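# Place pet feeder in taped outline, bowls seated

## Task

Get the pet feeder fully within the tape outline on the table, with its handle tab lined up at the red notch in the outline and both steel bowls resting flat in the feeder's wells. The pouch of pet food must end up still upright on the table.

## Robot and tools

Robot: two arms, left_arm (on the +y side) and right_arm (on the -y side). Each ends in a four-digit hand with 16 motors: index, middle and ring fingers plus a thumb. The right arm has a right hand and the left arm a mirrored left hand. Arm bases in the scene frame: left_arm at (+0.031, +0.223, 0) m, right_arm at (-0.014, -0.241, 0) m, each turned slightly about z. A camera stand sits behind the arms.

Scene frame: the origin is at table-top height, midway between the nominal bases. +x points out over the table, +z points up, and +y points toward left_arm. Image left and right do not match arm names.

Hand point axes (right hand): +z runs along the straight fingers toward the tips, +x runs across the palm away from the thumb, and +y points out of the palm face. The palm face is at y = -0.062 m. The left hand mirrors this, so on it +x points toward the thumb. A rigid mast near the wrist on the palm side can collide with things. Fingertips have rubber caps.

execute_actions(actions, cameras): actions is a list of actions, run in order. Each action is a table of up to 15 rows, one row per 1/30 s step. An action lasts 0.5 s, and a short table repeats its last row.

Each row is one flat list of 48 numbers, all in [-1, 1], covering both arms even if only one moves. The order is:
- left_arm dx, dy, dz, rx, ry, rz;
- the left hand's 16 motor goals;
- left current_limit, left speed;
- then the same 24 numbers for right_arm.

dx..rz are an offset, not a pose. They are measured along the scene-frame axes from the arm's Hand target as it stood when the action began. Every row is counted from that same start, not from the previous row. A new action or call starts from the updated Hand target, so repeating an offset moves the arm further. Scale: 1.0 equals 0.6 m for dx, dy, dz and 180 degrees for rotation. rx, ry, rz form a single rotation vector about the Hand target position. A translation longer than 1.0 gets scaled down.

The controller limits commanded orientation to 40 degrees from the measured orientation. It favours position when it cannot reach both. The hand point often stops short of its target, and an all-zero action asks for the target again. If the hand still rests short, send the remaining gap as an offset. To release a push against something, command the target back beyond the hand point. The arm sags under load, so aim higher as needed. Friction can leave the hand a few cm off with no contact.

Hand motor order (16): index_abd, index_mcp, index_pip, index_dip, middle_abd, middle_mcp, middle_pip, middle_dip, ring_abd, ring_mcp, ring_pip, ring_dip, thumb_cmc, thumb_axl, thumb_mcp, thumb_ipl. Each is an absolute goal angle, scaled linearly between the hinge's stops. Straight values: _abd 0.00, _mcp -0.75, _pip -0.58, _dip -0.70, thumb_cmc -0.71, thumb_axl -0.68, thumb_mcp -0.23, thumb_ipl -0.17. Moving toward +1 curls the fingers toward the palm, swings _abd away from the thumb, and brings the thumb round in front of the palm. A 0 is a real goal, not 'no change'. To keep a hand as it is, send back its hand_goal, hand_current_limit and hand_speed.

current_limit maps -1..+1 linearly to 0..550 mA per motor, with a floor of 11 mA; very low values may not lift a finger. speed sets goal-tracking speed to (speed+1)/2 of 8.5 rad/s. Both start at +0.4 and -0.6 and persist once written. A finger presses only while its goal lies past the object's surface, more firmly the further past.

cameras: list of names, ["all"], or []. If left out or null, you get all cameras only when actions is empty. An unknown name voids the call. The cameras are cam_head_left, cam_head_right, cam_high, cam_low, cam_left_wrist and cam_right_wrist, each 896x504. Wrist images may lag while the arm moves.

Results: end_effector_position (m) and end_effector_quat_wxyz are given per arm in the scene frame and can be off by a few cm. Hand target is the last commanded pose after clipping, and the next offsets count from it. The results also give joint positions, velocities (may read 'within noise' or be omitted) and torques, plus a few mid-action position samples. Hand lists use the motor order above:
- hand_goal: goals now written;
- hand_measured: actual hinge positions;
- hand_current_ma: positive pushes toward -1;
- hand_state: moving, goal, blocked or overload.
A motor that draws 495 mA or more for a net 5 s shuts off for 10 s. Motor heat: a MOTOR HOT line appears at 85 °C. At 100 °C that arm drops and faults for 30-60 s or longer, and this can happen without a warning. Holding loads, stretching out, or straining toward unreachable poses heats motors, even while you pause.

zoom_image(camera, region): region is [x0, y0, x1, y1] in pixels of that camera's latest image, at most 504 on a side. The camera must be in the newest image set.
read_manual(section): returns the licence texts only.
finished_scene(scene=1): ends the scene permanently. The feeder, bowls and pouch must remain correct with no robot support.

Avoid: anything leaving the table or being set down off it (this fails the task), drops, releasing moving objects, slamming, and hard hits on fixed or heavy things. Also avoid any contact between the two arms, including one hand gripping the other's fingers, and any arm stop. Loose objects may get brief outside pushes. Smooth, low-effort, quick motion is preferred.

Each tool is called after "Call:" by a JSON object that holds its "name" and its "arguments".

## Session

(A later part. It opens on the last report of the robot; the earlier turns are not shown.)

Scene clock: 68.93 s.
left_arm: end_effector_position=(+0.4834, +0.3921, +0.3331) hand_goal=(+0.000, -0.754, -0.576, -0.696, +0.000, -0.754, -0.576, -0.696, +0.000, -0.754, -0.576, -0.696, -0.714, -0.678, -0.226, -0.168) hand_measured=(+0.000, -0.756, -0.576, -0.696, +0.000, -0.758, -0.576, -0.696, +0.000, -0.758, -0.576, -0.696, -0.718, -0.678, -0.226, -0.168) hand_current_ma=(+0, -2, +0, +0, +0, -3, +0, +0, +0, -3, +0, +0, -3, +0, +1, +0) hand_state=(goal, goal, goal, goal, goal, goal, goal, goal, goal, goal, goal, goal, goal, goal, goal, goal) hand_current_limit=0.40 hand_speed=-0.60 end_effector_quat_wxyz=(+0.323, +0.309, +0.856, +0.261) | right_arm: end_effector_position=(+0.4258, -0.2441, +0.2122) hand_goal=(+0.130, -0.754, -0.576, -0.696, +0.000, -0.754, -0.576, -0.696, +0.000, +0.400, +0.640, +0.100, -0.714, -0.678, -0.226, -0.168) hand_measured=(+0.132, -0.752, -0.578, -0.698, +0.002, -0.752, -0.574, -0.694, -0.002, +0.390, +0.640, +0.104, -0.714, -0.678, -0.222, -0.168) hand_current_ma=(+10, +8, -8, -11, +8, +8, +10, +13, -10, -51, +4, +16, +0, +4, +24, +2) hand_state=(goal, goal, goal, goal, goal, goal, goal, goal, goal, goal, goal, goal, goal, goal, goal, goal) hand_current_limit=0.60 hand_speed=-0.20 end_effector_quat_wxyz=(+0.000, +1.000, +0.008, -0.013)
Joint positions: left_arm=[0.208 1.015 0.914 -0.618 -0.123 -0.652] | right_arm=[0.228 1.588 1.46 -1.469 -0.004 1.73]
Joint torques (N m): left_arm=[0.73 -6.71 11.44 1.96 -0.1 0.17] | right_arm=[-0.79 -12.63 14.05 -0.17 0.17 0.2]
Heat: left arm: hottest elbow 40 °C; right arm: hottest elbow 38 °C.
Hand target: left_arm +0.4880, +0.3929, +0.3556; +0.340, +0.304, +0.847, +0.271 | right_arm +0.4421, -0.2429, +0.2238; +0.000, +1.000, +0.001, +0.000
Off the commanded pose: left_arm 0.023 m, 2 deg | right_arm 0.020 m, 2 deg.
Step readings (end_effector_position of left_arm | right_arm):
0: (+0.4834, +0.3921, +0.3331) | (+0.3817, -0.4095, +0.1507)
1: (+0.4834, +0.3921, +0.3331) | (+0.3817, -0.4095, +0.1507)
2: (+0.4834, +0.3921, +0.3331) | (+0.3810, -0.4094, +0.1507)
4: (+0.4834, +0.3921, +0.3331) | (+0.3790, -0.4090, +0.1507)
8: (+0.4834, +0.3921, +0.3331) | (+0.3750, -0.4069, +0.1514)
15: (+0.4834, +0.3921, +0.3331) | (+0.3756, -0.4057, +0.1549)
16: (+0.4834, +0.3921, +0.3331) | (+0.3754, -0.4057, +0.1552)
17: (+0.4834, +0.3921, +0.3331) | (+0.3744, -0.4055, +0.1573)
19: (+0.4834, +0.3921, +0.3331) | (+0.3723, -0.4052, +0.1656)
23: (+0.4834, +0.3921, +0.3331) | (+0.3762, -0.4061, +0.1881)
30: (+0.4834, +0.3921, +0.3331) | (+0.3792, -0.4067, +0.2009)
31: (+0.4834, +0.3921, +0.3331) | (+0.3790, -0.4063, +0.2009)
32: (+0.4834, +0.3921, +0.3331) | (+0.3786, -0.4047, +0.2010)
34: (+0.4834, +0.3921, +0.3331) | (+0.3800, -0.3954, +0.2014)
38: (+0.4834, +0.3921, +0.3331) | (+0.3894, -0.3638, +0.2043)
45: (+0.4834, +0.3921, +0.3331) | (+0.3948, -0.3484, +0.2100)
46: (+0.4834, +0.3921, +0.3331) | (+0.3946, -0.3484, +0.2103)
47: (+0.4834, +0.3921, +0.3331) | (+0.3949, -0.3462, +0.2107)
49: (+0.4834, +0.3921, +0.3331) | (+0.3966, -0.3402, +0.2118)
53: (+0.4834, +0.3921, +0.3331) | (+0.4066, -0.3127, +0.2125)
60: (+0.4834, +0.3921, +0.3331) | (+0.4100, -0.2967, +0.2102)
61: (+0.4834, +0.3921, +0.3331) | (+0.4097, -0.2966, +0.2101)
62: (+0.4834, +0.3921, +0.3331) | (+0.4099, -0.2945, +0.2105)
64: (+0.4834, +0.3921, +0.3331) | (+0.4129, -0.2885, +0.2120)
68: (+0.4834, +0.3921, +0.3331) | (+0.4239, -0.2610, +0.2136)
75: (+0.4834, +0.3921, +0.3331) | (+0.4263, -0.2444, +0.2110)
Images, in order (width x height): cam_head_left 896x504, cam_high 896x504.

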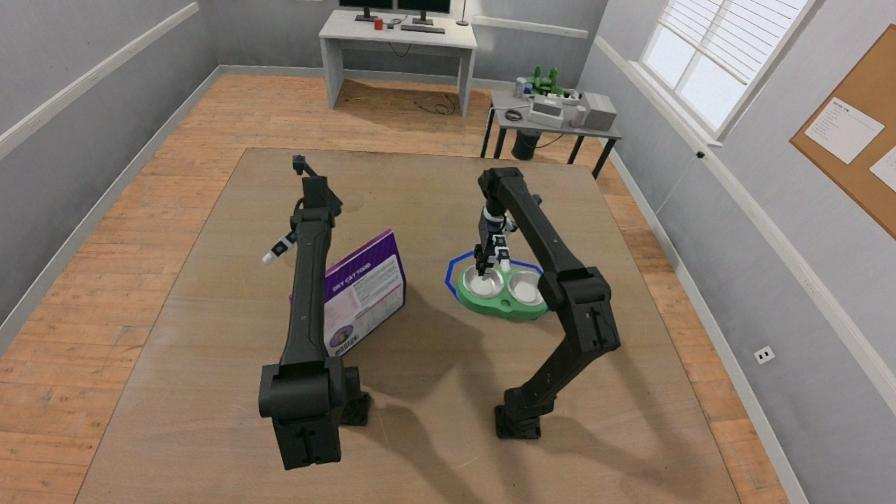

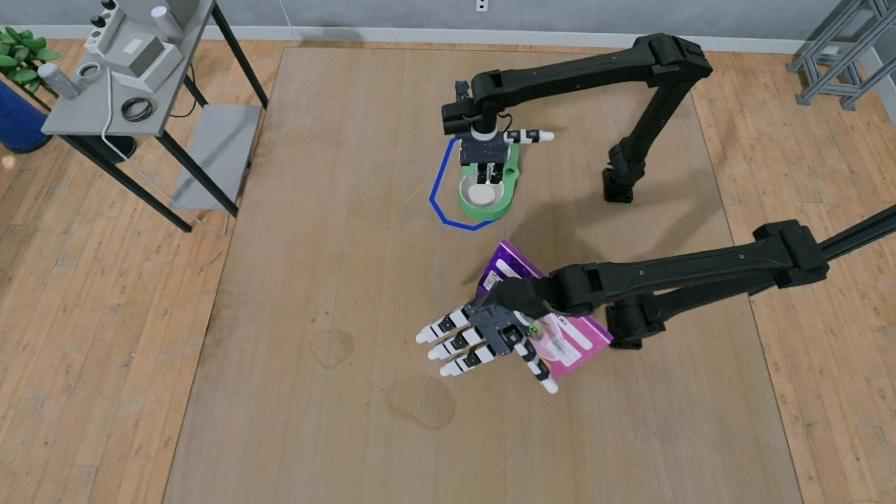

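Call:
{"name": "execute_actions", "arguments": {"actions": [[[0,0,0,0,0,0,0,-0.754,-0.576,-0.696,0,-0.754,-0.576,-0.696,0,-0.754,-0.576,-0.696,-0.714,-0.678,-0.226,-0.168,0.4,-0.6,0.01,0.005,-0.045,0,0,0,0.13,-0.754,-0.576,-0.696,0,-0.754,-0.576,-0.696,0,0.4,0.64,0.1,-0.714,-0.678,-0.226,-0.168,0.6,-0.2]],[[0,0,0,0,0,0,0,-0.754,-0.576,-0.696,0,-0.754,-0.576,-0.696,0,-0.754,-0.576,-0.696,-0.714,-0.678,-0.226,-0.168,0.4,-0.6,0,0,-0.045,0,0,0,0.13,-0.754,-0.576,-0.696,0,-0.754,-0.576,-0.696,0,0.4,0.64,0.1,-0.714,-0.678,-0.226,-0.168,0.6,-0.2]],[[0,0,0,0,0,0,0,-0.754,-0.576,-0.696,0,-0.754,-0.576,-0.696,0,-0.754,-0.576,-0.696,-0.714,-0.678,-0.226,-0.168,0.4,-0.6,0,0,-0.03,0,0,0,0.13,-0.754,-0.576,-0.696,0,-0.754,-0.576,-0.696,0,0.4,0.64,0.1,-0.714,-0.678,-0.226,-0.168,0.6,-0.2]],[[0,0,0,0,0,0,0,-0.754,-0.576,-0.696,0,-0.754,-0.576,-0.696,0,-0.754,-0.576,-0.696,-0.714,-0.678,-0.226,-0.168,0.4,-0.6,0.035,0.003,0,0,0,0,0.13,-0.754,-0.576,-0.696,0,-0.754,-0.576,-0.696,0,0.4,0.64,0.1,-0.714,-0.678,-0.226,-0.168,0.6,-0.2]],[[0,0,0,0,0,0,0,-0.754,-0.576,-0.696,0,-0.754,-0.576,-0.696,0,-0.754,-0.576,-0.696,-0.714,-0.678,-0.226,-0.168,0.4,-0.6,0.035,0.003,0,0,0,0,0.13,-0.754,-0.576,-0.696,0,-0.754,-0.576,-0.696,0,0.4,0.64,0.1,-0.714,-0.678,-0.226,-0.168,0.6,-0.2]],[[0,0,0,0,0,0,0,-0.754,-0.576,-0.696,0,-0.754,-0.576,-0.696,0,-0.754,-0.576,-0.696,-0.714,-0.678,-0.226,-0.168,0.4,-0.6,0.028,0.003,0,0,0,0,0.13,-0.754,-0.576,-0.696,0,-0.754,-0.576,-0.696,0,0.4,0.64,0.1,-0.714,-0.678,-0.226,-0.168,0.6,-0.2]]], "cameras": ["cam_head_left","cam_high"]}}

Call:
{"name": "zoom_image", "arguments": {"camera": "cam_head_left", "region": [420, 220, 600, 370]}}

Call:
{"name": "zoom_image", "arguments": {"camera": "cam_high", "region": [400, 80, 560, 240]}}

Scene clock: 72.87 s.
left_arm: end_effector_position=(+0.4834, +0.3921, +0.3331) hand_goal=(+0.000, -0.754, -0.576, -0.696, +0.000, -0.754, -0.576, -0.696, +0.000, -0.754, -0.576, -0.696, -0.714, -0.678, -0.226, -0.168) hand_measured=(+0.000, -0.756, -0.576, -0.696, +0.000, -0.758, -0.576, -0.696, +0.000, -0.758, -0.576, -0.696, -0.718, -0.678, -0.226, -0.168) hand_current_ma=(+0, -2, +0, +0, +0, -3, +0, +0, +0, -3, +0, +0, -3, +0, +1, +0) hand_state=(goal, goal, goal, goal, goal, goal, goal, goal, goal, goal, goal, goal, goal, goal, goal, goal) hand_current_limit=0.40 hand_speed=-0.60 end_effector_quat_wxyz=(+0.323, +0.309, +0.856, +0.261) | right_arm: end_effector_position=(+0.4856, -0.2338, +0.1448) hand_goal=(+0.130, -0.754, -0.576, -0.696, +0.000, -0.754, -0.576, -0.696, +0.000, +0.400, +0.640, +0.100, -0.714, -0.678, -0.226, -0.168) hand_measured=(+0.132, -0.752, -0.578, -0.698, -0.024, -0.744, -0.572, -0.694, -0.002, +0.390, +0.640, +0.104, -0.714, -0.678, -0.222, -0.168) hand_current_ma=(+9, +8, -8, -11, -99, +49, +22, +13, -10, -51, +4, +16, +0, +4, +24, +2) hand_state=(goal, goal, goal, goal, blocked, goal, goal, goal, goal, goal, goal, goal, goal, goal, goal, goal) hand_current_limit=0.60 hand_speed=-0.20 end_effector_quat_wxyz=(+0.002, +1.000, +0.006, -0.015)
Joint positions: left_arm=[0.208 1.015 0.914 -0.618 -0.123 -0.652] | right_arm=[0.228 1.781 1.529 -1.349 -0.001 1.735]
Joint torques (N m): left_arm=[0.79 -6.71 11.45 1.96 -0.09 0.17] | right_arm=[-1.2 -15.03 14.06 0.1 0.08 0.09]
Heat: left arm: hottest elbow 40 °C; right arm: hottest elbow 38 °C.
Hand target: left_arm +0.4880, +0.3929, +0.3556; +0.340, +0.304, +0.847, +0.271 | right_arm +0.5070, -0.2345, +0.1519; -0.001, +1.000, +0.001, +0.000
Off the commanded pose: left_arm 0.023 m, 2 deg | right_arm 0.023 m, 2 deg.
Step readings (end_effector_position of left_arm | right_arm):
0: (+0.4834, +0.3921, +0.3331) | (+0.4258, -0.2441, +0.2122)
1: (+0.4834, +0.3921, +0.3331) | (+0.4258, -0.2441, +0.2122)
2: (+0.4834, +0.3921, +0.3331) | (+0.4260, -0.2441, +0.2120)
4: (+0.4834, +0.3921, +0.3331) | (+0.4286, -0.2436, +0.2103)
8: (+0.4834, +0.3921, +0.3331) | (+0.4359, -0.2422, +0.2032)
15: (+0.4834, +0.3921, +0.3331) | (+0.4389, -0.2417, +0.1973)
16: (+0.4834, +0.3921, +0.3331) | (+0.4390, -0.2416, +0.1972)
17: (+0.4834, +0.3921, +0.3331) | (+0.4402, -0.2414, +0.1970)
19: (+0.4834, +0.3921, +0.3331) | (+0.4449, -0.2406, +0.1959)
23: (+0.4834, +0.3921, +0.3331) | (+0.4491, -0.2398, +0.1906)
30: (+0.4834, +0.3921, +0.3331) | (+0.4487, -0.2399, +0.1831)
31: (+0.4834, +0.3921, +0.3331) | (+0.4489, -0.2398, +0.1829)
32: (+0.4834, +0.3921, +0.3331) | (+0.4492, -0.2398, +0.1819)
34: (+0.4834, +0.3921, +0.3331) | (+0.4502, -0.2396, +0.1787)
38: (+0.4834, +0.3921, +0.3331) | (+0.4486, -0.2399, +0.1694)
45: (+0.4834, +0.3921, +0.3331) | (+0.4493, -0.2398, +0.1643)
46: (+0.4834, +0.3921, +0.3331) | (+0.4493, -0.2398, +0.1643)
47: (+0.4834, +0.3921, +0.3331) | (+0.4493, -0.2398, +0.1639)
49: (+0.4834, +0.3921, +0.3331) | (+0.4495, -0.2398, +0.1612)
53: (+0.4834, +0.3921, +0.3331) | (+0.4502, -0.2397, +0.1489)
60: (+0.4834, +0.3921, +0.3331) | (+0.4523, -0.2393, +0.1420)
61: (+0.4834, +0.3921, +0.3331) | (+0.4523, -0.2393, +0.1420)
62: (+0.4834, +0.3921, +0.3331) | (+0.4527, -0.2392, +0.1424)
64: (+0.4834, +0.3921, +0.3331) | (+0.4554, -0.2388, +0.1434)
68: (+0.4834, +0.3921, +0.3331) | (+0.4647, -0.2374, +0.1441)
75: (+0.4834, +0.3921, +0.3331) | (+0.4684, -0.2368, +0.1441)
76: (+0.4834, +0.3921, +0.3331) | (+0.4686, -0.2367, +0.1441)
77: (+0.4834, +0.3921, +0.3331) | (+0.4691, -0.2366, +0.1443)
79: (+0.4834, +0.3921, +0.3331) | (+0.4722, -0.2361, +0.1449)
83: (+0.4834, +0.3921, +0.3331) | (+0.4821, -0.2344, +0.1446)
90: (+0.4834, +0.3921, +0.3331) | (+0.4854, -0.2338, +0.1447)
Images, in order (width x height): cam_head_left 896x504, cam_high 896x504.

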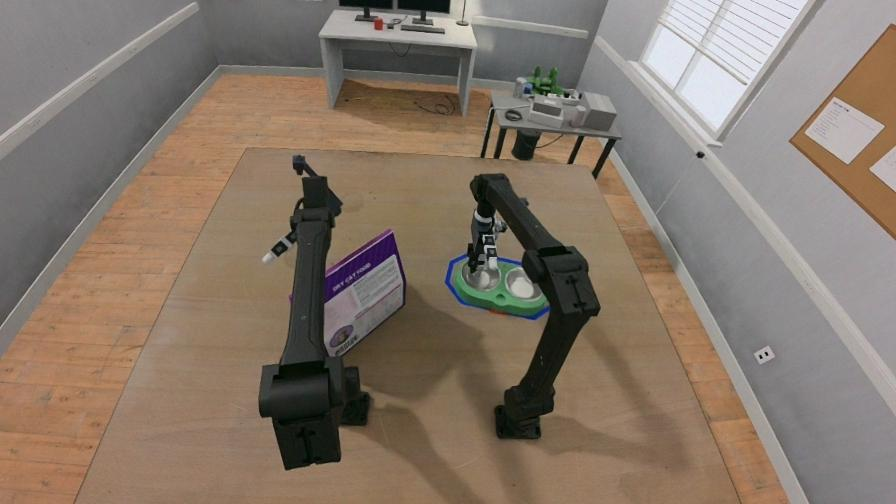

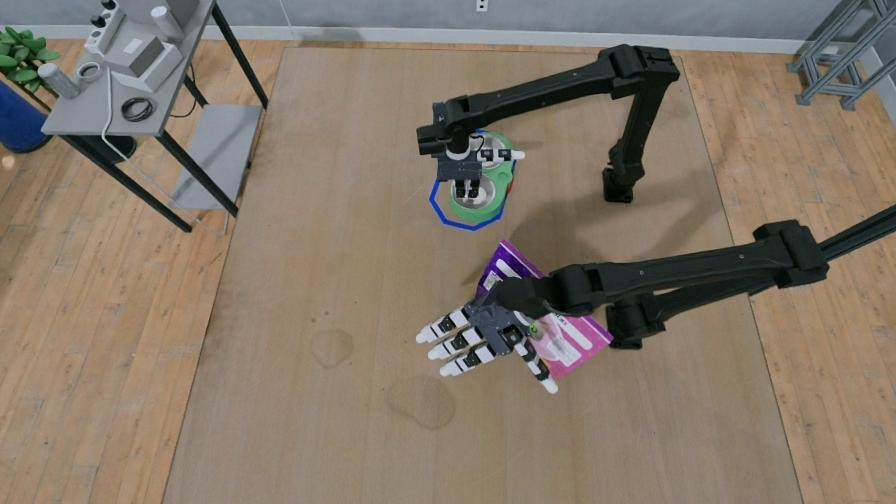

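Scaled by 2.800 from the camera's 896x504 image, which has a finer 1280x720 frame.

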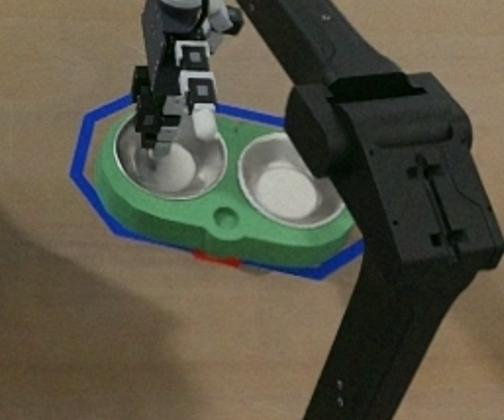

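Scaled by 3.150 from the camera's 896x504 image, which has a finer 1280x720 frame.

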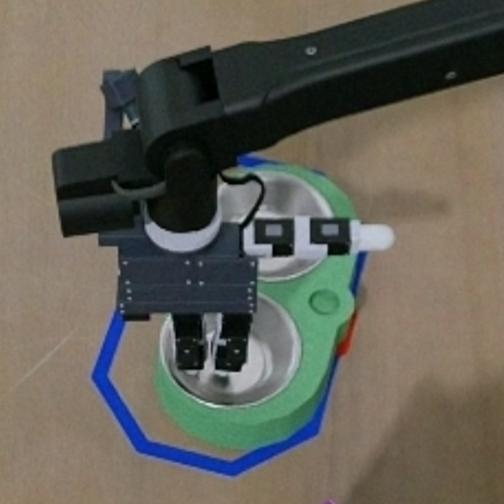

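Call:
{"name": "execute_actions", "arguments": {"actions": [[[0,0,0,0,0,0,0,-0.754,-0.576,-0.696,0,-0.754,-0.576,-0.696,0,-0.754,-0.576,-0.696,-0.714,-0.678,-0.226,-0.168,0.4,-0.6,0.014,0.0,0,0,0,0,0.13,-0.754,-0.576,-0.696,0,-0.754,-0.576,-0.696,0,0.4,0.64,0.1,-0.714,-0.678,-0.226,-0.168,0.6,-0.2]],[[0,0,0,0,0,0,0,-0.754,-0.576,-0.696,0,-0.754,-0.576,-0.696,0,-0.754,-0.576,-0.696,-0.714,-0.678,-0.226,-0.168,0.4,-0.6,-0.045,-0.02,0.03,0,0,0,0.13,-0.754,-0.576,-0.696,0,-0.754,-0.576,-0.696,0,0.4,0.64,0.1,-0.714,-0.678,-0.226,-0.168,0.6,-0.2]],[[0,0,0,0,0,0,0,-0.754,-0.576,-0.696,0,-0.754,-0.576,-0.696,0,-0.754,-0.576,-0.696,-0.714,-0.678,-0.226,-0.168,0.4,-0.6,0,0,0.09,0,0,0,0.13,-0.754,-0.576,-0.696,0,-0.754,-0.576,-0.696,0,0.4,0.64,0.1,-0.714,-0.678,-0.226,-0.168,0.6,-0.2]],[[0,0,0,0,0,0,0,-0.754,-0.576,-0.696,0,-0.754,-0.576,-0.696,0,-0.754,-0.576,-0.696,-0.714,-0.678,-0.226,-0.168,0.4,-0.6,-0.02,-0.085,0,0,0,0,0.13,-0.754,-0.576,-0.696,0,-0.754,-0.576,-0.696,0,0.4,0.64,0.1,-0.714,-0.678,-0.226,-0.168,0.6,-0.2]],[[0,0,0,0,0,0,0,-0.754,-0.576,-0.696,0,-0.754,-0.576,-0.696,0,-0.754,-0.576,-0.696,-0.714,-0.678,-0.226,-0.168,0.4,-0.6,-0.02,-0.085,0,0,0,0,0.13,-0.754,-0.576,-0.696,0,-0.754,-0.576,-0.696,0,0.4,0.64,0.1,-0.714,-0.678,-0.226,-0.168,0.6,-0.2]],[[0,0,0,0,0,0,0,-0.754,-0.576,-0.696,0,-0.754,-0.576,-0.696,0,-0.754,-0.576,-0.696,-0.714,-0.678,-0.226,-0.168,0.4,-0.6,-0.02,-0.074,0,0,0,0,0.13,-0.754,-0.576,-0.696,0,-0.754,-0.576,-0.696,0,0.4,0.64,0.1,-0.714,-0.678,-0.226,-0.168,0.6,-0.2]]], "cameras": ["cam_head_left","cam_head_right","cam_high"]}}

Call:
{"name": "zoom_image", "arguments": {"camera": "cam_head_left", "region": [420, 220, 600, 370]}}

Call:
{"name": "zoom_image", "arguments": {"camera": "cam_high", "region": [400, 80, 560, 240]}}

Scene clock: 77.33 s.
left_arm: end_effector_position=(+0.4834, +0.3921, +0.3331) hand_goal=(+0.000, -0.754, -0.576, -0.696, +0.000, -0.754, -0.576, -0.696, +0.000, -0.754, -0.576, -0.696, -0.714, -0.678, -0.226, -0.168) hand_measured=(+0.000, -0.756, -0.576, -0.696, +0.000, -0.758, -0.576, -0.696, +0.000, -0.758, -0.576, -0.696, -0.718, -0.678, -0.226, -0.168) hand_current_ma=(+0, -2, +0, +0, +0, -3, +0, +0, +0, -3, +0, +0, -3, +0, +1, +0) hand_state=(goal, goal, goal, goal, goal, goal, goal, goal, goal, goal, goal, goal, goal, goal, goal, goal) hand_current_limit=0.40 hand_speed=-0.60 end_effector_quat_wxyz=(+0.323, +0.309, +0.856, +0.261) | right_arm: end_effector_position=(+0.4536, -0.3933, +0.2195) hand_goal=(+0.130, -0.754, -0.576, -0.696, +0.000, -0.754, -0.576, -0.696, +0.000, +0.400, +0.640, +0.100, -0.714, -0.678, -0.226, -0.168) hand_measured=(+0.132, -0.752, -0.578, -0.698, -0.002, -0.752, -0.574, -0.694, -0.002, +0.390, +0.640, +0.104, -0.714, -0.678, -0.222, -0.168) hand_current_ma=(+8, +7, -8, -11, -9, +8, +11, +13, -10, -51, +4, +16, -1, +4, +25, +2) hand_state=(goal, goal, goal, goal, goal, goal, goal, goal, goal, goal, goal, goal, goal, goal, goal, goal) hand_current_limit=0.60 hand_speed=-0.20 end_effector_quat_wxyz=(-0.001, +1.000, -0.006, -0.009)
Joint positions: left_arm=[0.208 1.015 0.914 -0.618 -0.123 -0.652] | right_arm=[-0.083 1.652 1.558 -1.494 0.001 1.447]
Joint torques (N m): left_arm=[0.79 -6.65 11.45 1.96 -0.1 0.17] | right_arm=[-0.44 -16.85 8.51 0.61 0.01 -0.07]
Heat: left arm: hottest elbow 40 °C; right arm: hottest elbow 38 °C.
Hand target: left_arm +0.4880, +0.3929, +0.3556; +0.340, +0.304, +0.847, +0.271 | right_arm +0.4524, -0.3929, +0.2238; +0.000, +1.000, +0.001, +0.000
Off the commanded pose: left_arm 0.023 m, 2 deg | right_arm 0.005 m, 1 deg.
Step readings (end_effector_position of left_arm | right_arm):
0: (+0.4834, +0.3921, +0.3331) | (+0.4856, -0.2338, +0.1448)
1: (+0.4834, +0.3921, +0.3331) | (+0.4856, -0.2338, +0.1448)
2: (+0.4834, +0.3921, +0.3331) | (+0.4858, -0.2337, +0.1450)
4: (+0.4834, +0.3921, +0.3331) | (+0.4872, -0.2335, +0.1450)
8: (+0.4834, +0.3921, +0.3331) | (+0.4916, -0.2328, +0.1450)
15: (+0.4834, +0.3921, +0.3331) | (+0.4933, -0.2325, +0.1450)
16: (+0.4834, +0.3921, +0.3331) | (+0.4933, -0.2325, +0.1450)
17: (+0.4834, +0.3921, +0.3331) | (+0.4931, -0.2331, +0.1451)
19: (+0.4834, +0.3921, +0.3331) | (+0.4927, -0.2353, +0.1453)
23: (+0.4834, +0.3921, +0.3331) | (+0.4919, -0.2374, +0.1502)
30: (+0.4834, +0.3921, +0.3331) | (+0.4907, -0.2396, +0.1634)
31: (+0.4834, +0.3921, +0.3331) | (+0.4902, -0.2399, +0.1642)
32: (+0.4834, +0.3921, +0.3331) | (+0.4876, -0.2403, +0.1650)
34: (+0.4834, +0.3921, +0.3331) | (+0.4796, -0.2416, +0.1680)
38: (+0.4834, +0.3921, +0.3331) | (+0.4700, -0.2432, +0.1791)
45: (+0.4834, +0.3921, +0.3331) | (+0.4736, -0.2426, +0.1987)
46: (+0.4834, +0.3921, +0.3331) | (+0.4740, -0.2428, +0.1997)
47: (+0.4834, +0.3921, +0.3331) | (+0.4743, -0.2438, +0.2005)
49: (+0.4834, +0.3921, +0.3331) | (+0.4754, -0.2512, +0.2024)
53: (+0.4834, +0.3921, +0.3331) | (+0.4755, -0.2786, +0.2103)
60: (+0.4834, +0.3921, +0.3331) | (+0.4746, -0.2993, +0.2186)
61: (+0.4834, +0.3921, +0.3331) | (+0.4749, -0.2996, +0.2186)
62: (+0.4834, +0.3921, +0.3331) | (+0.4752, -0.3009, +0.2184)
64: (+0.4834, +0.3921, +0.3331) | (+0.4742, -0.3060, +0.2177)
68: (+0.4834, +0.3921, +0.3331) | (+0.4676, -0.3286, +0.2171)
75: (+0.4834, +0.3921, +0.3331) | (+0.4650, -0.3491, +0.2198)
76: (+0.4834, +0.3921, +0.3331) | (+0.4652, -0.3492, +0.2198)
77: (+0.4834, +0.3921, +0.3331) | (+0.4653, -0.3505, +0.2194)
79: (+0.4834, +0.3921, +0.3331) | (+0.4635, -0.3553, +0.2182)
83: (+0.4834, +0.3921, +0.3331) | (+0.4562, -0.3754, +0.2176)
90: (+0.4834, +0.3921, +0.3331) | (+0.4527, -0.3931, +0.2195)
Images, in order (width x height): cam_head_left 896x504, cam_head_right 896x504, cam_high 896x504.

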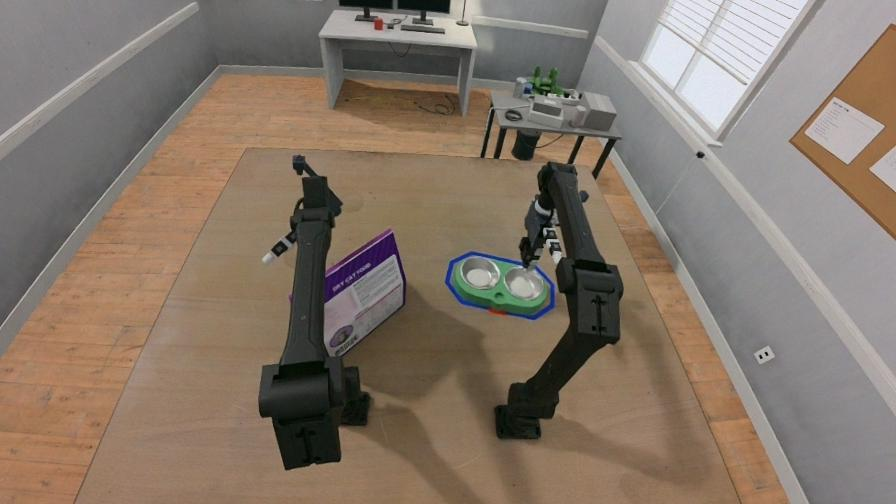

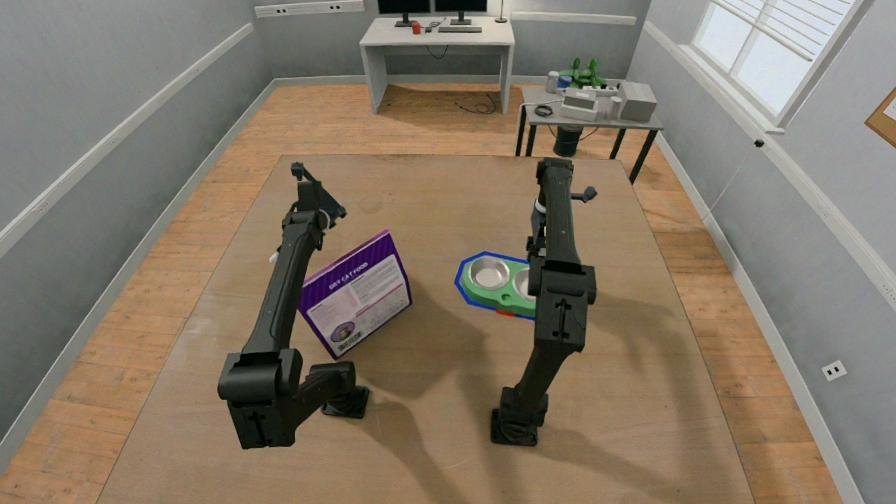

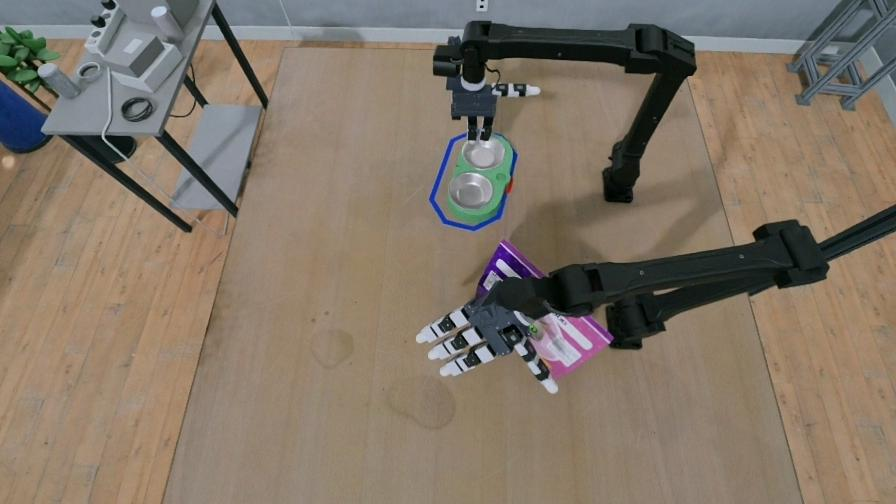

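Scaled by 2.800 from the camera's 896x504 image, which has a finer 1280x720 frame.

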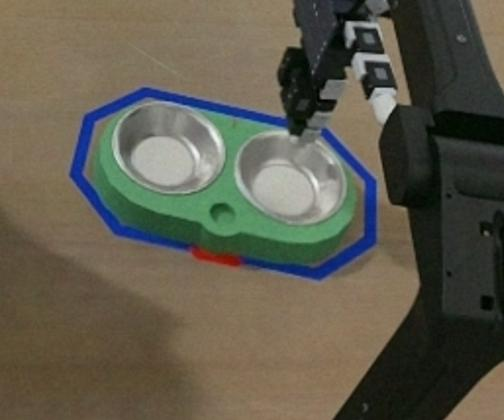

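Scaled by 3.150 from the camera's 896x504 image, which has a finer 1280x720 frame.

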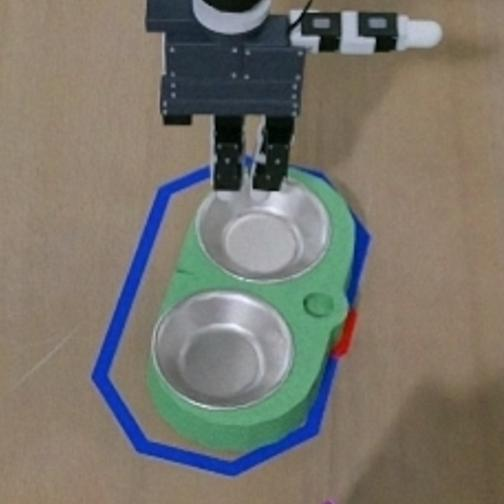

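Call:
{"name": "execute_actions", "arguments": {"actions": [[[0,0,0,0,0,0,0,-0.754,-0.576,-0.696,0,-0.754,-0.576,-0.696,0,-0.754,-0.576,-0.696,-0.714,-0.678,-0.226,-0.168,0.4,-0.6,-0.028,0.0,-0.03,0,0,0,0.13,-0.754,-0.576,-0.696,0,-0.754,-0.576,-0.696,0,0.4,0.64,0.1,-0.714,-0.678,-0.226,-0.168,0.6,-0.2]],[[0,0,0,0,0,0,0,-0.754,-0.576,-0.696,0,-0.754,-0.576,-0.696,0,-0.754,-0.576,-0.696,-0.714,-0.678,-0.226,-0.168,0.4,-0.6,0,0,-0.045,0,0,0,0.13,-0.754,-0.576,-0.696,0,-0.754,-0.576,-0.696,0,0.4,0.64,0.1,-0.714,-0.678,-0.226,-0.168,0.6,-0.2]],[[0,0,0,0,0,0,0,-0.754,-0.576,-0.696,0,-0.754,-0.576,-0.696,0,-0.754,-0.576,-0.696,-0.714,-0.678,-0.226,-0.168,0.4,-0.6,0,0,-0.045,0,0,0,0.13,-0.754,-0.576,-0.696,0,-0.754,-0.576,-0.696,0,0.4,0.64,0.1,-0.714,-0.678,-0.226,-0.168,0.6,-0.2]],[[0,0,0,0,0,0,0,-0.754,-0.576,-0.696,0,-0.754,-0.576,-0.696,0,-0.754,-0.576,-0.696,-0.714,-0.678,-0.226,-0.168,0.4,-0.6,0.02,-0.03,0,0,0,0,0.13,-0.754,-0.576,-0.696,0,-0.754,-0.576,-0.696,0,0.4,0.64,0.1,-0.714,-0.678,-0.226,-0.168,0.6,-0.2]]], "cameras": ["cam_head_left","cam_high"]}}

Call:
{"name": "zoom_image", "arguments": {"camera": "cam_head_left", "region": [420, 220, 600, 370]}}

Scene clock: 80.50 s.
left_arm: end_effector_position=(+0.4834, +0.3921, +0.3331) hand_goal=(+0.000, -0.754, -0.576, -0.696, +0.000, -0.754, -0.576, -0.696, +0.000, -0.754, -0.576, -0.696, -0.714, -0.678, -0.226, -0.168) hand_measured=(+0.000, -0.756, -0.576, -0.696, +0.000, -0.758, -0.576, -0.696, +0.000, -0.758, -0.576, -0.696, -0.718, -0.678, -0.226, -0.168) hand_current_ma=(+0, -2, +0, +0, +0, -3, +0, +0, +0, -3, +0, +0, -3, +0, +1, +0) hand_state=(goal, goal, goal, goal, goal, goal, goal, goal, goal, goal, goal, goal, goal, goal, goal, goal) hand_current_limit=0.40 hand_speed=-0.60 end_effector_quat_wxyz=(+0.323, +0.309, +0.856, +0.261) | right_arm: end_effector_position=(+0.4349, -0.4043, +0.1482) hand_goal=(+0.130, -0.754, -0.576, -0.696, +0.000, -0.754, -0.576, -0.696, +0.000, +0.400, +0.640, +0.100, -0.714, -0.678, -0.226, -0.168) hand_measured=(+0.132, -0.752, -0.578, -0.698, -0.002, -0.752, -0.574, -0.694, -0.002, +0.390, +0.640, +0.104, -0.714, -0.678, -0.222, -0.168) hand_current_ma=(+7, +7, -8, -11, -8, +8, +11, +13, -10, -51, +4, +16, -1, +4, +25, +2) hand_state=(goal, goal, goal, goal, goal, goal, goal, goal, goal, goal, goal, goal, goal, goal, goal, goal) hand_current_limit=0.60 hand_speed=-0.20 end_effector_quat_wxyz=(-0.001, +1.000, -0.001, -0.008)
Joint positions: left_arm=[0.208 1.015 0.914 -0.618 -0.123 -0.652] | right_arm=[-0.111 1.641 1.355 -1.301 0 1.409]
Joint torques (N m): left_arm=[0.79 -6.71 11.45 1.98 -0.1 0.17] | right_arm=[-1.2 -13.45 11.93 0.29 0.05 -0.05]
Motor temperatures (°C): left_arm=[30 31 41 30 34 30] | right_arm=[30 38 38 30 29 30]
Heat: left arm: hottest elbow 41 °C; right arm: hottest shoulder 38 °C.
Hand target: left_arm +0.4880, +0.3929, +0.3556; +0.340, +0.304, +0.847, +0.271 | right_arm +0.4476, -0.4109, +0.1519; -0.001, +1.000, +0.001, +0.001
Off the commanded pose: left_arm 0.023 m, 2 deg | right_arm 0.015 m, 1 deg.
Step readings (end_effector_position of left_arm | right_arm):
0: (+0.4834, +0.3921, +0.3331) | (+0.4536, -0.3934, +0.2195)
1: (+0.4834, +0.3921, +0.3331) | (+0.4536, -0.3933, +0.2194)
2: (+0.4834, +0.3921, +0.3331) | (+0.4533, -0.3933, +0.2181)
4: (+0.4834, +0.3921, +0.3331) | (+0.4495, -0.3928, +0.2133)
8: (+0.4834, +0.3921, +0.3331) | (+0.4382, -0.3913, +0.2036)
15: (+0.4834, +0.3921, +0.3331) | (+0.4381, -0.3913, +0.2007)
16: (+0.4834, +0.3921, +0.3331) | (+0.4383, -0.3913, +0.2007)
17: (+0.4834, +0.3921, +0.3331) | (+0.4387, -0.3914, +0.1997)
19: (+0.4834, +0.3921, +0.3331) | (+0.4391, -0.3914, +0.1956)
23: (+0.4834, +0.3921, +0.3331) | (+0.4357, -0.3910, +0.1839)
30: (+0.4834, +0.3921, +0.3331) | (+0.4364, -0.3911, +0.1812)
31: (+0.4834, +0.3921, +0.3331) | (+0.4366, -0.3911, +0.1812)
32: (+0.4834, +0.3921, +0.3331) | (+0.4371, -0.3912, +0.1798)
34: (+0.4834, +0.3921, +0.3331) | (+0.4385, -0.3914, +0.1752)
38: (+0.4834, +0.3921, +0.3331) | (+0.4347, -0.3908, +0.1636)
45: (+0.4834, +0.3921, +0.3331) | (+0.4359, -0.3910, +0.1614)
46: (+0.4834, +0.3921, +0.3331) | (+0.4359, -0.3910, +0.1614)
47: (+0.4834, +0.3921, +0.3331) | (+0.4361, -0.3912, +0.1614)
49: (+0.4834, +0.3921, +0.3331) | (+0.4357, -0.3941, +0.1605)
53: (+0.4834, +0.3921, +0.3331) | (+0.4353, -0.3996, +0.1549)
60: (+0.4834, +0.3921, +0.3331) | (+0.4347, -0.4043, +0.1482)
Images, in order (width x height): cam_head_left 896x504, cam_high 896x504.

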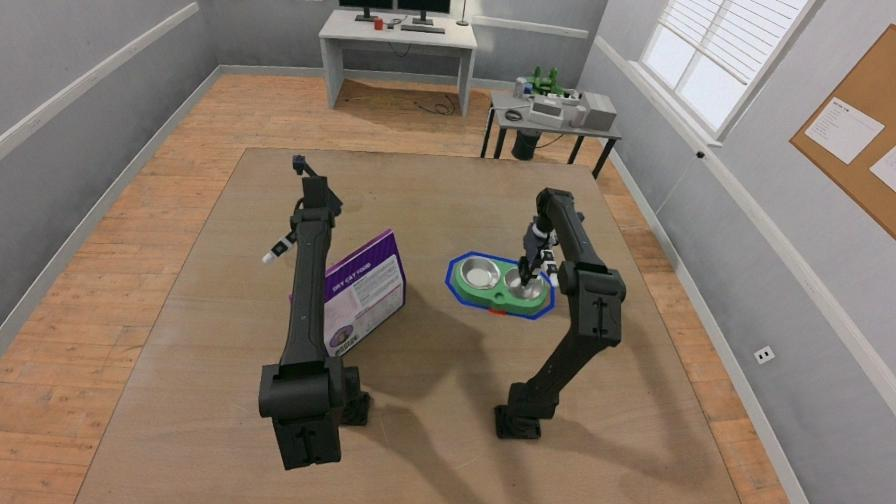

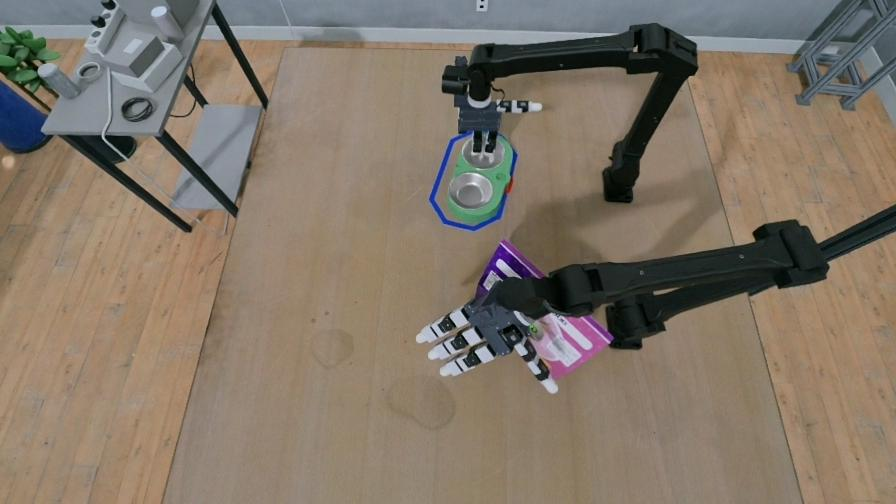

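Scaled by 2.800 from the camera's 896x504 image, which has a finer 1280x720 frame.

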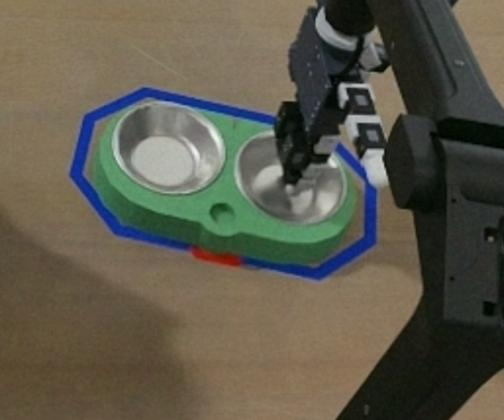

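Call:
{"name": "execute_actions", "arguments": {"actions": [[[0,0,0,0,0,0,0,-0.754,-0.576,-0.696,0,-0.754,-0.576,-0.696,0,-0.754,-0.576,-0.696,-0.714,-0.678,-0.226,-0.168,0.4,-0.6,0.02,-0.022,0,0,0,0,0.13,-0.754,-0.576,-0.696,0,-0.754,-0.576,-0.696,0,0.4,0.64,0.1,-0.714,-0.678,-0.226,-0.168,0.6,-0.2]],[[0,0,0,0,0,0,0,-0.754,-0.576,-0.696,0,-0.754,-0.576,-0.696,0,-0.754,-0.576,-0.696,-0.714,-0.678,-0.226,-0.168,0.4,-0.6,0.01,-0.02,0,0,0,0,0.13,-0.754,-0.576,-0.696,0,-0.754,-0.576,-0.696,0,0.4,0.64,0.1,-0.714,-0.678,-0.226,-0.168,0.6,-0.2]]], "cameras": ["cam_head_left","cam_high"]}}

Call:
{"name": "zoom_image", "arguments": {"camera": "cam_head_left", "region": [420, 220, 600, 370]}}

Call:
{"name": "zoom_image", "arguments": {"camera": "cam_high", "region": [400, 80, 560, 240]}}

Scene clock: 82.07 s.
left_arm: end_effector_position=(+0.4834, +0.3921, +0.3331) hand_goal=(+0.000, -0.754, -0.576, -0.696, +0.000, -0.754, -0.576, -0.696, +0.000, -0.754, -0.576, -0.696, -0.714, -0.678, -0.226, -0.168) hand_measured=(+0.000, -0.756, -0.576, -0.696, +0.000, -0.758, -0.576, -0.696, +0.000, -0.758, -0.576, -0.696, -0.718, -0.678, -0.226, -0.168) hand_current_ma=(+0, -2, +0, +0, +0, -3, +0, +0, +0, -3, +0, +0, -3, +0, +1, +0) hand_state=(goal, goal, goal, goal, goal, goal, goal, goal, goal, goal, goal, goal, goal, goal, goal, goal) hand_current_limit=0.40 hand_speed=-0.60 end_effector_quat_wxyz=(+0.323, +0.309, +0.856, +0.261) | right_arm: end_effector_position=(+0.4471, -0.4259, +0.1436) hand_goal=(+0.130, -0.754, -0.576, -0.696, +0.000, -0.754, -0.576, -0.696, +0.000, +0.400, +0.640, +0.100, -0.714, -0.678, -0.226, -0.168) hand_measured=(+0.132, -0.752, -0.578, -0.698, -0.004, -0.762, -0.580, -0.698, -0.002, +0.390, +0.640, +0.104, -0.714, -0.678, -0.222, -0.168) hand_current_ma=(+7, +7, -8, -11, -14, -39, -21, -7, -10, -51, +4, +16, -1, +4, +25, +2) hand_state=(goal, goal, goal, goal, goal, goal, goal, goal, goal, goal, goal, goal, goal, goal, goal, goal) hand_current_limit=0.60 hand_speed=-0.20 end_effector_quat_wxyz=(-0.003, +1.000, +0.001, -0.012)
Joint positions: left_arm=[0.208 1.015 0.914 -0.618 -0.123 -0.652] | right_arm=[-0.15 1.688 1.403 -1.31 0 1.366]
Joint torques (N m): left_arm=[0.79 -6.77 11.44 1.96 -0.1 0.17] | right_arm=[-1.49 -13.45 13.76 0.01 0.07 -0.05]
Heat: left arm: hottest elbow 41 °C; right arm: hottest shoulder 38 °C.
Hand target: left_arm +0.4880, +0.3929, +0.3556; +0.340, +0.304, +0.847, +0.271 | right_arm +0.4656, -0.4359, +0.1518; +0.000, +1.000, +0.001, +0.000
Off the commanded pose: left_arm 0.023 m, 2 deg | right_arm 0.023 m, 1 deg.
Step readings (end_effector_position of left_arm | right_arm):
0: (+0.4834, +0.3921, +0.3331) | (+0.4350, -0.4043, +0.1482)
1: (+0.4834, +0.3921, +0.3331) | (+0.4349, -0.4045, +0.1482)
2: (+0.4834, +0.3921, +0.3331) | (+0.4349, -0.4049, +0.1479)
4: (+0.4834, +0.3921, +0.3331) | (+0.4349, -0.4077, +0.1469)
8: (+0.4834, +0.3921, +0.3331) | (+0.4390, -0.4118, +0.1432)
15: (+0.4834, +0.3921, +0.3331) | (+0.4413, -0.4148, +0.1416)
16: (+0.4834, +0.3921, +0.3331) | (+0.4414, -0.4148, +0.1417)
17: (+0.4834, +0.3921, +0.3331) | (+0.4417, -0.4156, +0.1421)
19: (+0.4834, +0.3921, +0.3331) | (+0.4430, -0.4180, +0.1428)
23: (+0.4834, +0.3921, +0.3331) | (+0.4469, -0.4235, +0.1437)
30: (+0.4834, +0.3921, +0.3331) | (+0.4471, -0.4258, +0.1437)
Images, in order (width x height): cam_head_left 896x504, cam_high 896x504.

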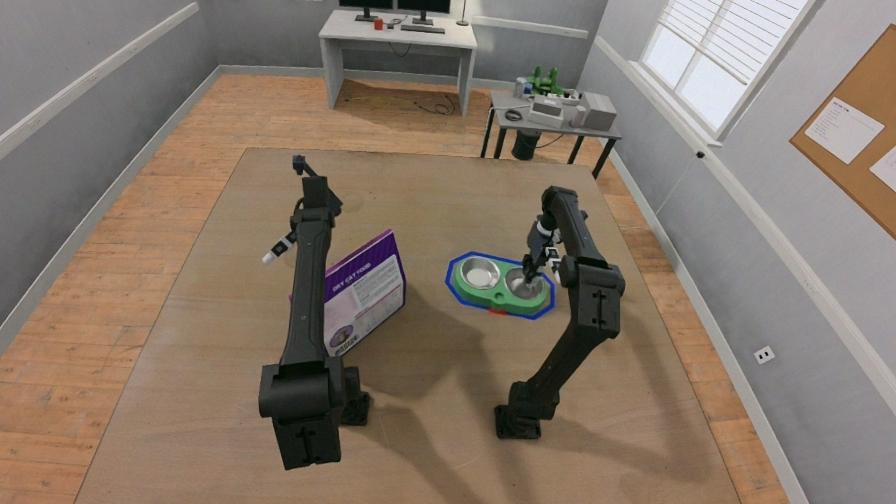

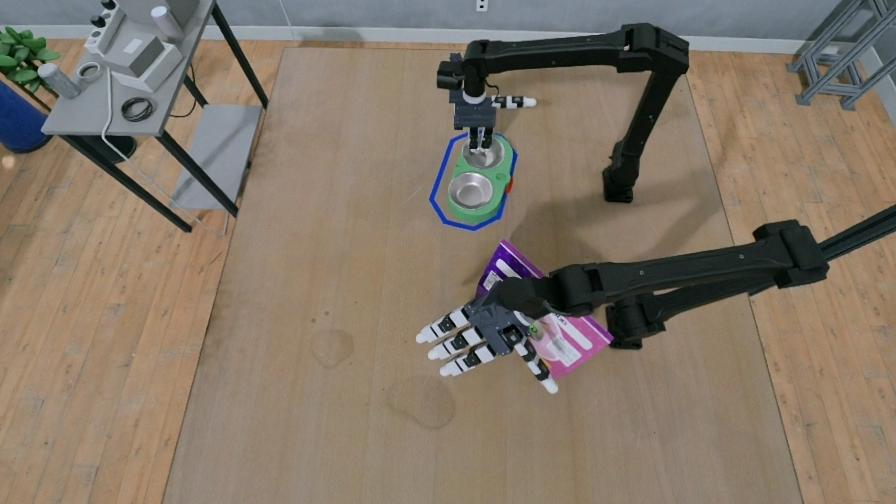

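Scaled by 2.800 from the camera's 896x504 image, which has a finer 1280x720 frame.

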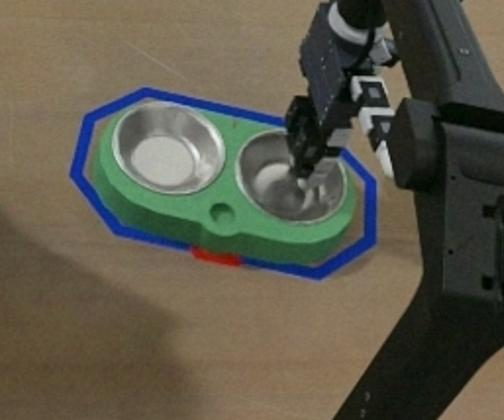

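Scaled by 3.150 from the camera's 896x504 image, which has a finer 1280x720 frame.

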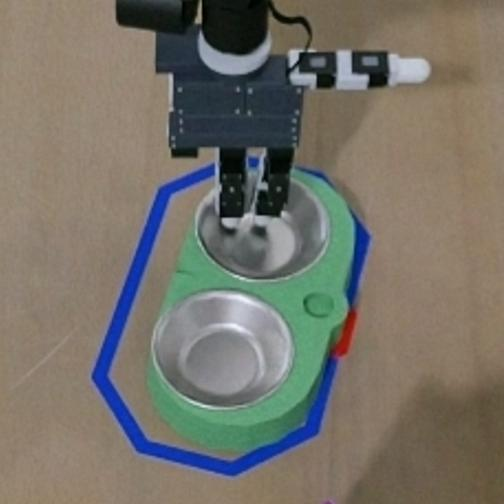

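Call:
{"name": "execute_actions", "arguments": {"actions": [[[0,0,0,0,0,0,0,-0.754,-0.576,-0.696,0,-0.754,-0.576,-0.696,0,-0.754,-0.576,-0.696,-0.714,-0.678,-0.226,-0.168,0.4,-0.6,0.02,-0.02,0,0,0,0,0.13,-0.754,-0.576,-0.696,0,-0.754,-0.576,-0.696,0,0.4,0.64,0.1,-0.714,-0.678,-0.226,-0.168,0.6,-0.2]]], "cameras": ["cam_head_left","cam_high"]}}

Call:
{"name": "zoom_image", "arguments": {"camera": "cam_head_left", "region": [420, 220, 600, 370]}}

Call:
{"name": "zoom_image", "arguments": {"camera": "cam_high", "region": [400, 80, 560, 240]}}

Scene clock: 83.00 s.
left_arm: end_effector_position=(+0.4834, +0.3921, +0.3331) hand_goal=(+0.000, -0.754, -0.576, -0.696, +0.000, -0.754, -0.576, -0.696, +0.000, -0.754, -0.576, -0.696, -0.714, -0.678, -0.226, -0.168) hand_measured=(+0.000, -0.756, -0.576, -0.696, +0.000, -0.758, -0.576, -0.696, +0.000, -0.758, -0.576, -0.696, -0.718, -0.678, -0.226, -0.168) hand_current_ma=(+0, -2, +0, +0, +0, -3, +0, +0, +0, -3, +0, +0, -3, +0, +1, +0) hand_state=(goal, goal, goal, goal, goal, goal, goal, goal, goal, goal, goal, goal, goal, goal, goal, goal) hand_current_limit=0.40 hand_speed=-0.60 end_effector_quat_wxyz=(+0.323, +0.309, +0.856, +0.261) | right_arm: end_effector_position=(+0.4584, -0.4353, +0.1439) hand_goal=(+0.130, -0.754, -0.576, -0.696, +0.000, -0.754, -0.576, -0.696, +0.000, +0.400, +0.640, +0.100, -0.714, -0.678, -0.226, -0.168) hand_measured=(+0.132, -0.752, -0.578, -0.698, -0.018, -0.772, -0.588, -0.702, -0.002, +0.390, +0.640, +0.104, -0.714, -0.678, -0.222, -0.168) hand_current_ma=(+7, +7, -8, -11, -80, -93, -54, -26, -10, -51, +4, +16, -1, +4, +25, +2) hand_state=(goal, goal, goal, goal, goal, goal, goal, goal, goal, goal, goal, goal, goal, goal, goal, goal) hand_current_limit=0.60 hand_speed=-0.20 end_effector_quat_wxyz=(-0.004, +1.000, +0.003, -0.014)
Joint positions: left_arm=[0.208 1.015 0.914 -0.618 -0.123 -0.652] | right_arm=[-0.165 1.723 1.449 -1.326 -0.002 1.349]
Joint torques (N m): left_arm=[0.73 -6.71 11.44 1.98 -0.1 0.17] | right_arm=[-1.79 -13.92 13.97 0.18 0.14 -0.08]
Heat: left arm: hottest elbow 41 °C; right arm: hottest shoulder 38 °C.
Hand target: left_arm +0.4880, +0.3929, +0.3556; +0.340, +0.304, +0.847, +0.271 | right_arm +0.4777, -0.4479, +0.1519; -0.001, +1.000, +0.001, +0.000
Off the commanded pose: left_arm 0.023 m, 2 deg | right_arm 0.024 m, 2 deg.
Step readings (end_effector_position of left_arm | right_arm):
0: (+0.4834, +0.3921, +0.3331) | (+0.4472, -0.4259, +0.1436)
1: (+0.4834, +0.3921, +0.3331) | (+0.4473, -0.4261, +0.1436)
2: (+0.4834, +0.3921, +0.3331) | (+0.4477, -0.4264, +0.1439)
4: (+0.4834, +0.3921, +0.3331) | (+0.4499, -0.4277, +0.1441)
8: (+0.4834, +0.3921, +0.3331) | (+0.4555, -0.4325, +0.1437)
15: (+0.4834, +0.3921, +0.3331) | (+0.4582, -0.4352, +0.1440)
Images, in order (width x height): cam_head_left 896x504, cam_high 896x504.

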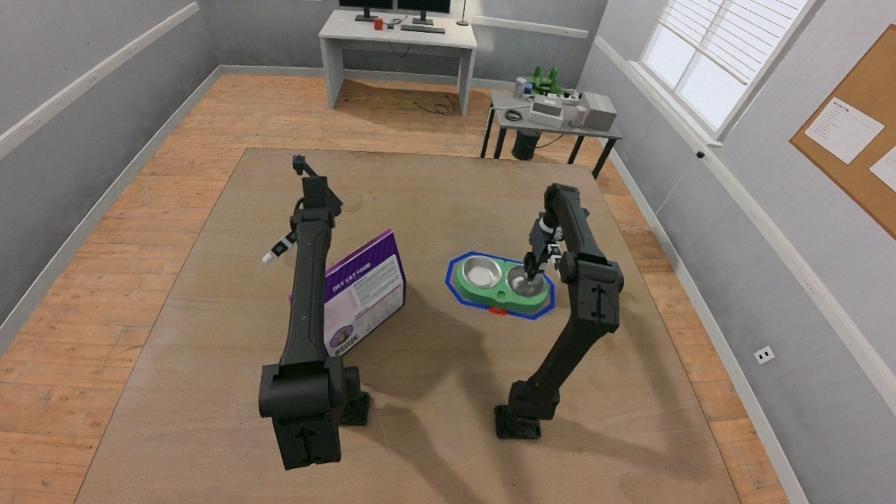

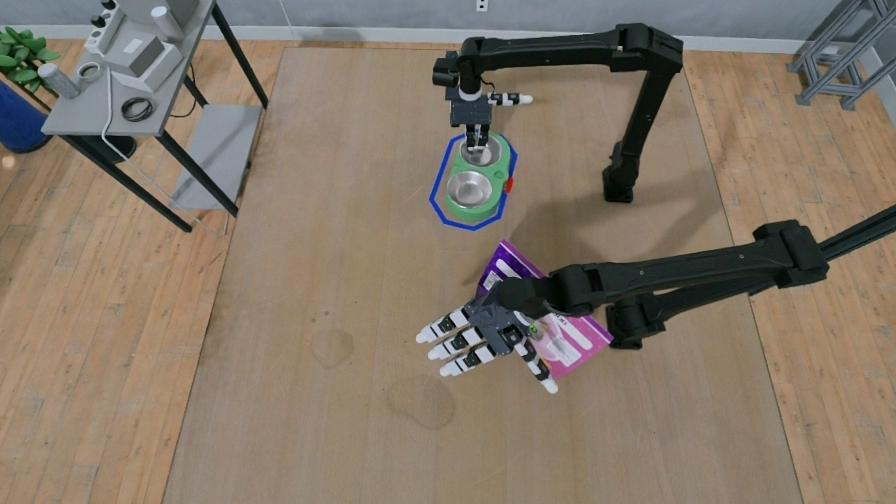

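Scaled by 2.800 from the camera's 896x504 image, which has a finer 1280x720 frame.

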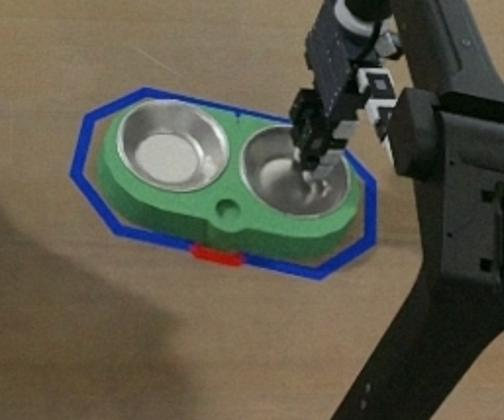

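Scaled by 3.150 from the camera's 896x504 image, which has a finer 1280x720 frame.

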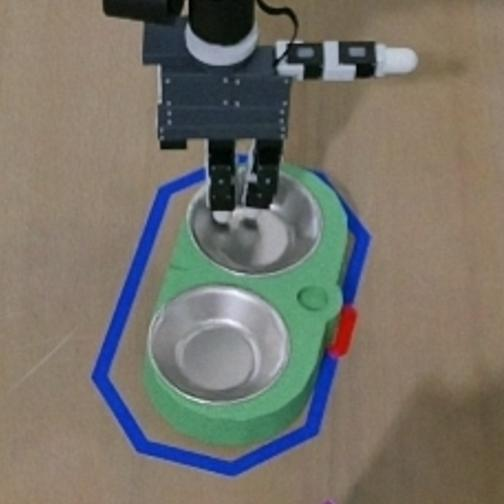

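Call:
{"name": "execute_actions", "arguments": {"actions": [[[0,0,0,0,0,0,0,-0.754,-0.576,-0.696,0,-0.754,-0.576,-0.696,0,-0.754,-0.576,-0.696,-0.714,-0.678,-0.226,-0.168,0.4,-0.6,-0.03,0.025,0.01,0,0,0,0.13,-0.754,-0.576,-0.696,0,-0.754,-0.576,-0.696,0,0.4,0.64,0.1,-0.714,-0.678,-0.226,-0.168,0.6,-0.2]],[[0,0,0,0,0,0,0,-0.754,-0.576,-0.696,0,-0.754,-0.576,-0.696,0,-0.754,-0.576,-0.696,-0.714,-0.678,-0.226,-0.168,0.4,-0.6,-0.03,0.025,0.01,0,0,0,0.13,-0.754,-0.576,-0.696,0,-0.754,-0.576,-0.696,0,0.4,0.64,0.1,-0.714,-0.678,-0.226,-0.168,0.6,-0.2]]]}}

Scene clock: 84.60 s.
left_arm: end_effector_position=(+0.4834, +0.3921, +0.3331) hand_goal=(+0.000, -0.754, -0.576, -0.696, +0.000, -0.754, -0.576, -0.696, +0.000, -0.754, -0.576, -0.696, -0.714, -0.678, -0.226, -0.168) hand_measured=(+0.000, -0.756, -0.576, -0.696, +0.000, -0.758, -0.576, -0.696, +0.000, -0.758, -0.576, -0.696, -0.718, -0.678, -0.226, -0.168) hand_current_ma=(+0, -2, +0, +0, +0, -3, +0, +0, +0, -3, +0, +0, -3, +0, +1, +0) hand_state=(goal, goal, goal, goal, goal, goal, goal, goal, goal, goal, goal, goal, goal, goal, goal, goal) hand_current_limit=0.40 hand_speed=-0.60 end_effector_quat_wxyz=(+0.323, +0.309, +0.856, +0.261) | right_arm: end_effector_position=(+0.4455, -0.4244, +0.1631) hand_goal=(+0.130, -0.754, -0.576, -0.696, +0.000, -0.754, -0.576, -0.696, +0.000, +0.400, +0.640, +0.100, -0.714, -0.678, -0.226, -0.168) hand_measured=(+0.132, -0.752, -0.578, -0.698, -0.004, -0.754, -0.578, -0.698, -0.002, +0.390, +0.640, +0.104, -0.714, -0.678, -0.222, -0.168) hand_current_ma=(+7, +7, -8, -11, -13, -5, -11, -14, -10, -51, +4, +16, -1, +4, +25, +2) hand_state=(goal, goal, goal, goal, goal, goal, goal, goal, goal, goal, goal, goal, goal, goal, goal, goal) hand_current_limit=0.60 hand_speed=-0.20 end_effector_quat_wxyz=(-0.001, +1.000, +0.001, +0.001)
Joint positions: left_arm=[0.208 1.015 0.914 -0.618 -0.123 -0.652] | right_arm=[-0.149 1.654 1.412 -1.327 -0.002 1.368]
Joint torques (N m): left_arm=[0.79 -6.77 11.45 1.96 -0.1 0.17] | right_arm=[0.67 -16.44 8.14 0.25 0.12 0.2]
Heat: left arm: hottest elbow 41 °C; right arm: hottest elbow 39 °C.
Hand target: left_arm +0.4880, +0.3929, +0.3556; +0.340, +0.304, +0.847, +0.271 | right_arm +0.4416, -0.4180, +0.1637; -0.001, +1.000, +0.001, +0.000
Off the commanded pose: left_arm 0.023 m, 2 deg | right_arm 0.007 m, 0 deg.
Step readings (end_effector_position of left_arm | right_arm):
0: (+0.4834, +0.3921, +0.3331) | (+0.4584, -0.4353, +0.1439)
1: (+0.4834, +0.3921, +0.3331) | (+0.4584, -0.4353, +0.1439)
2: (+0.4834, +0.3921, +0.3331) | (+0.4584, -0.4353, +0.1439)
4: (+0.4834, +0.3921, +0.3331) | (+0.4584, -0.4353, +0.1439)
8: (+0.4834, +0.3921, +0.3331) | (+0.4584, -0.4353, +0.1440)
15: (+0.4834, +0.3921, +0.3331) | (+0.4584, -0.4353, +0.1457)
16: (+0.4834, +0.3921, +0.3331) | (+0.4584, -0.4353, +0.1461)
17: (+0.4834, +0.3921, +0.3331) | (+0.4580, -0.4352, +0.1465)
19: (+0.4834, +0.3921, +0.3331) | (+0.4548, -0.4325, +0.1481)
23: (+0.4834, +0.3921, +0.3331) | (+0.4466, -0.4280, +0.1549)
30: (+0.4834, +0.3921, +0.3331) | (+0.4458, -0.4246, +0.1633)


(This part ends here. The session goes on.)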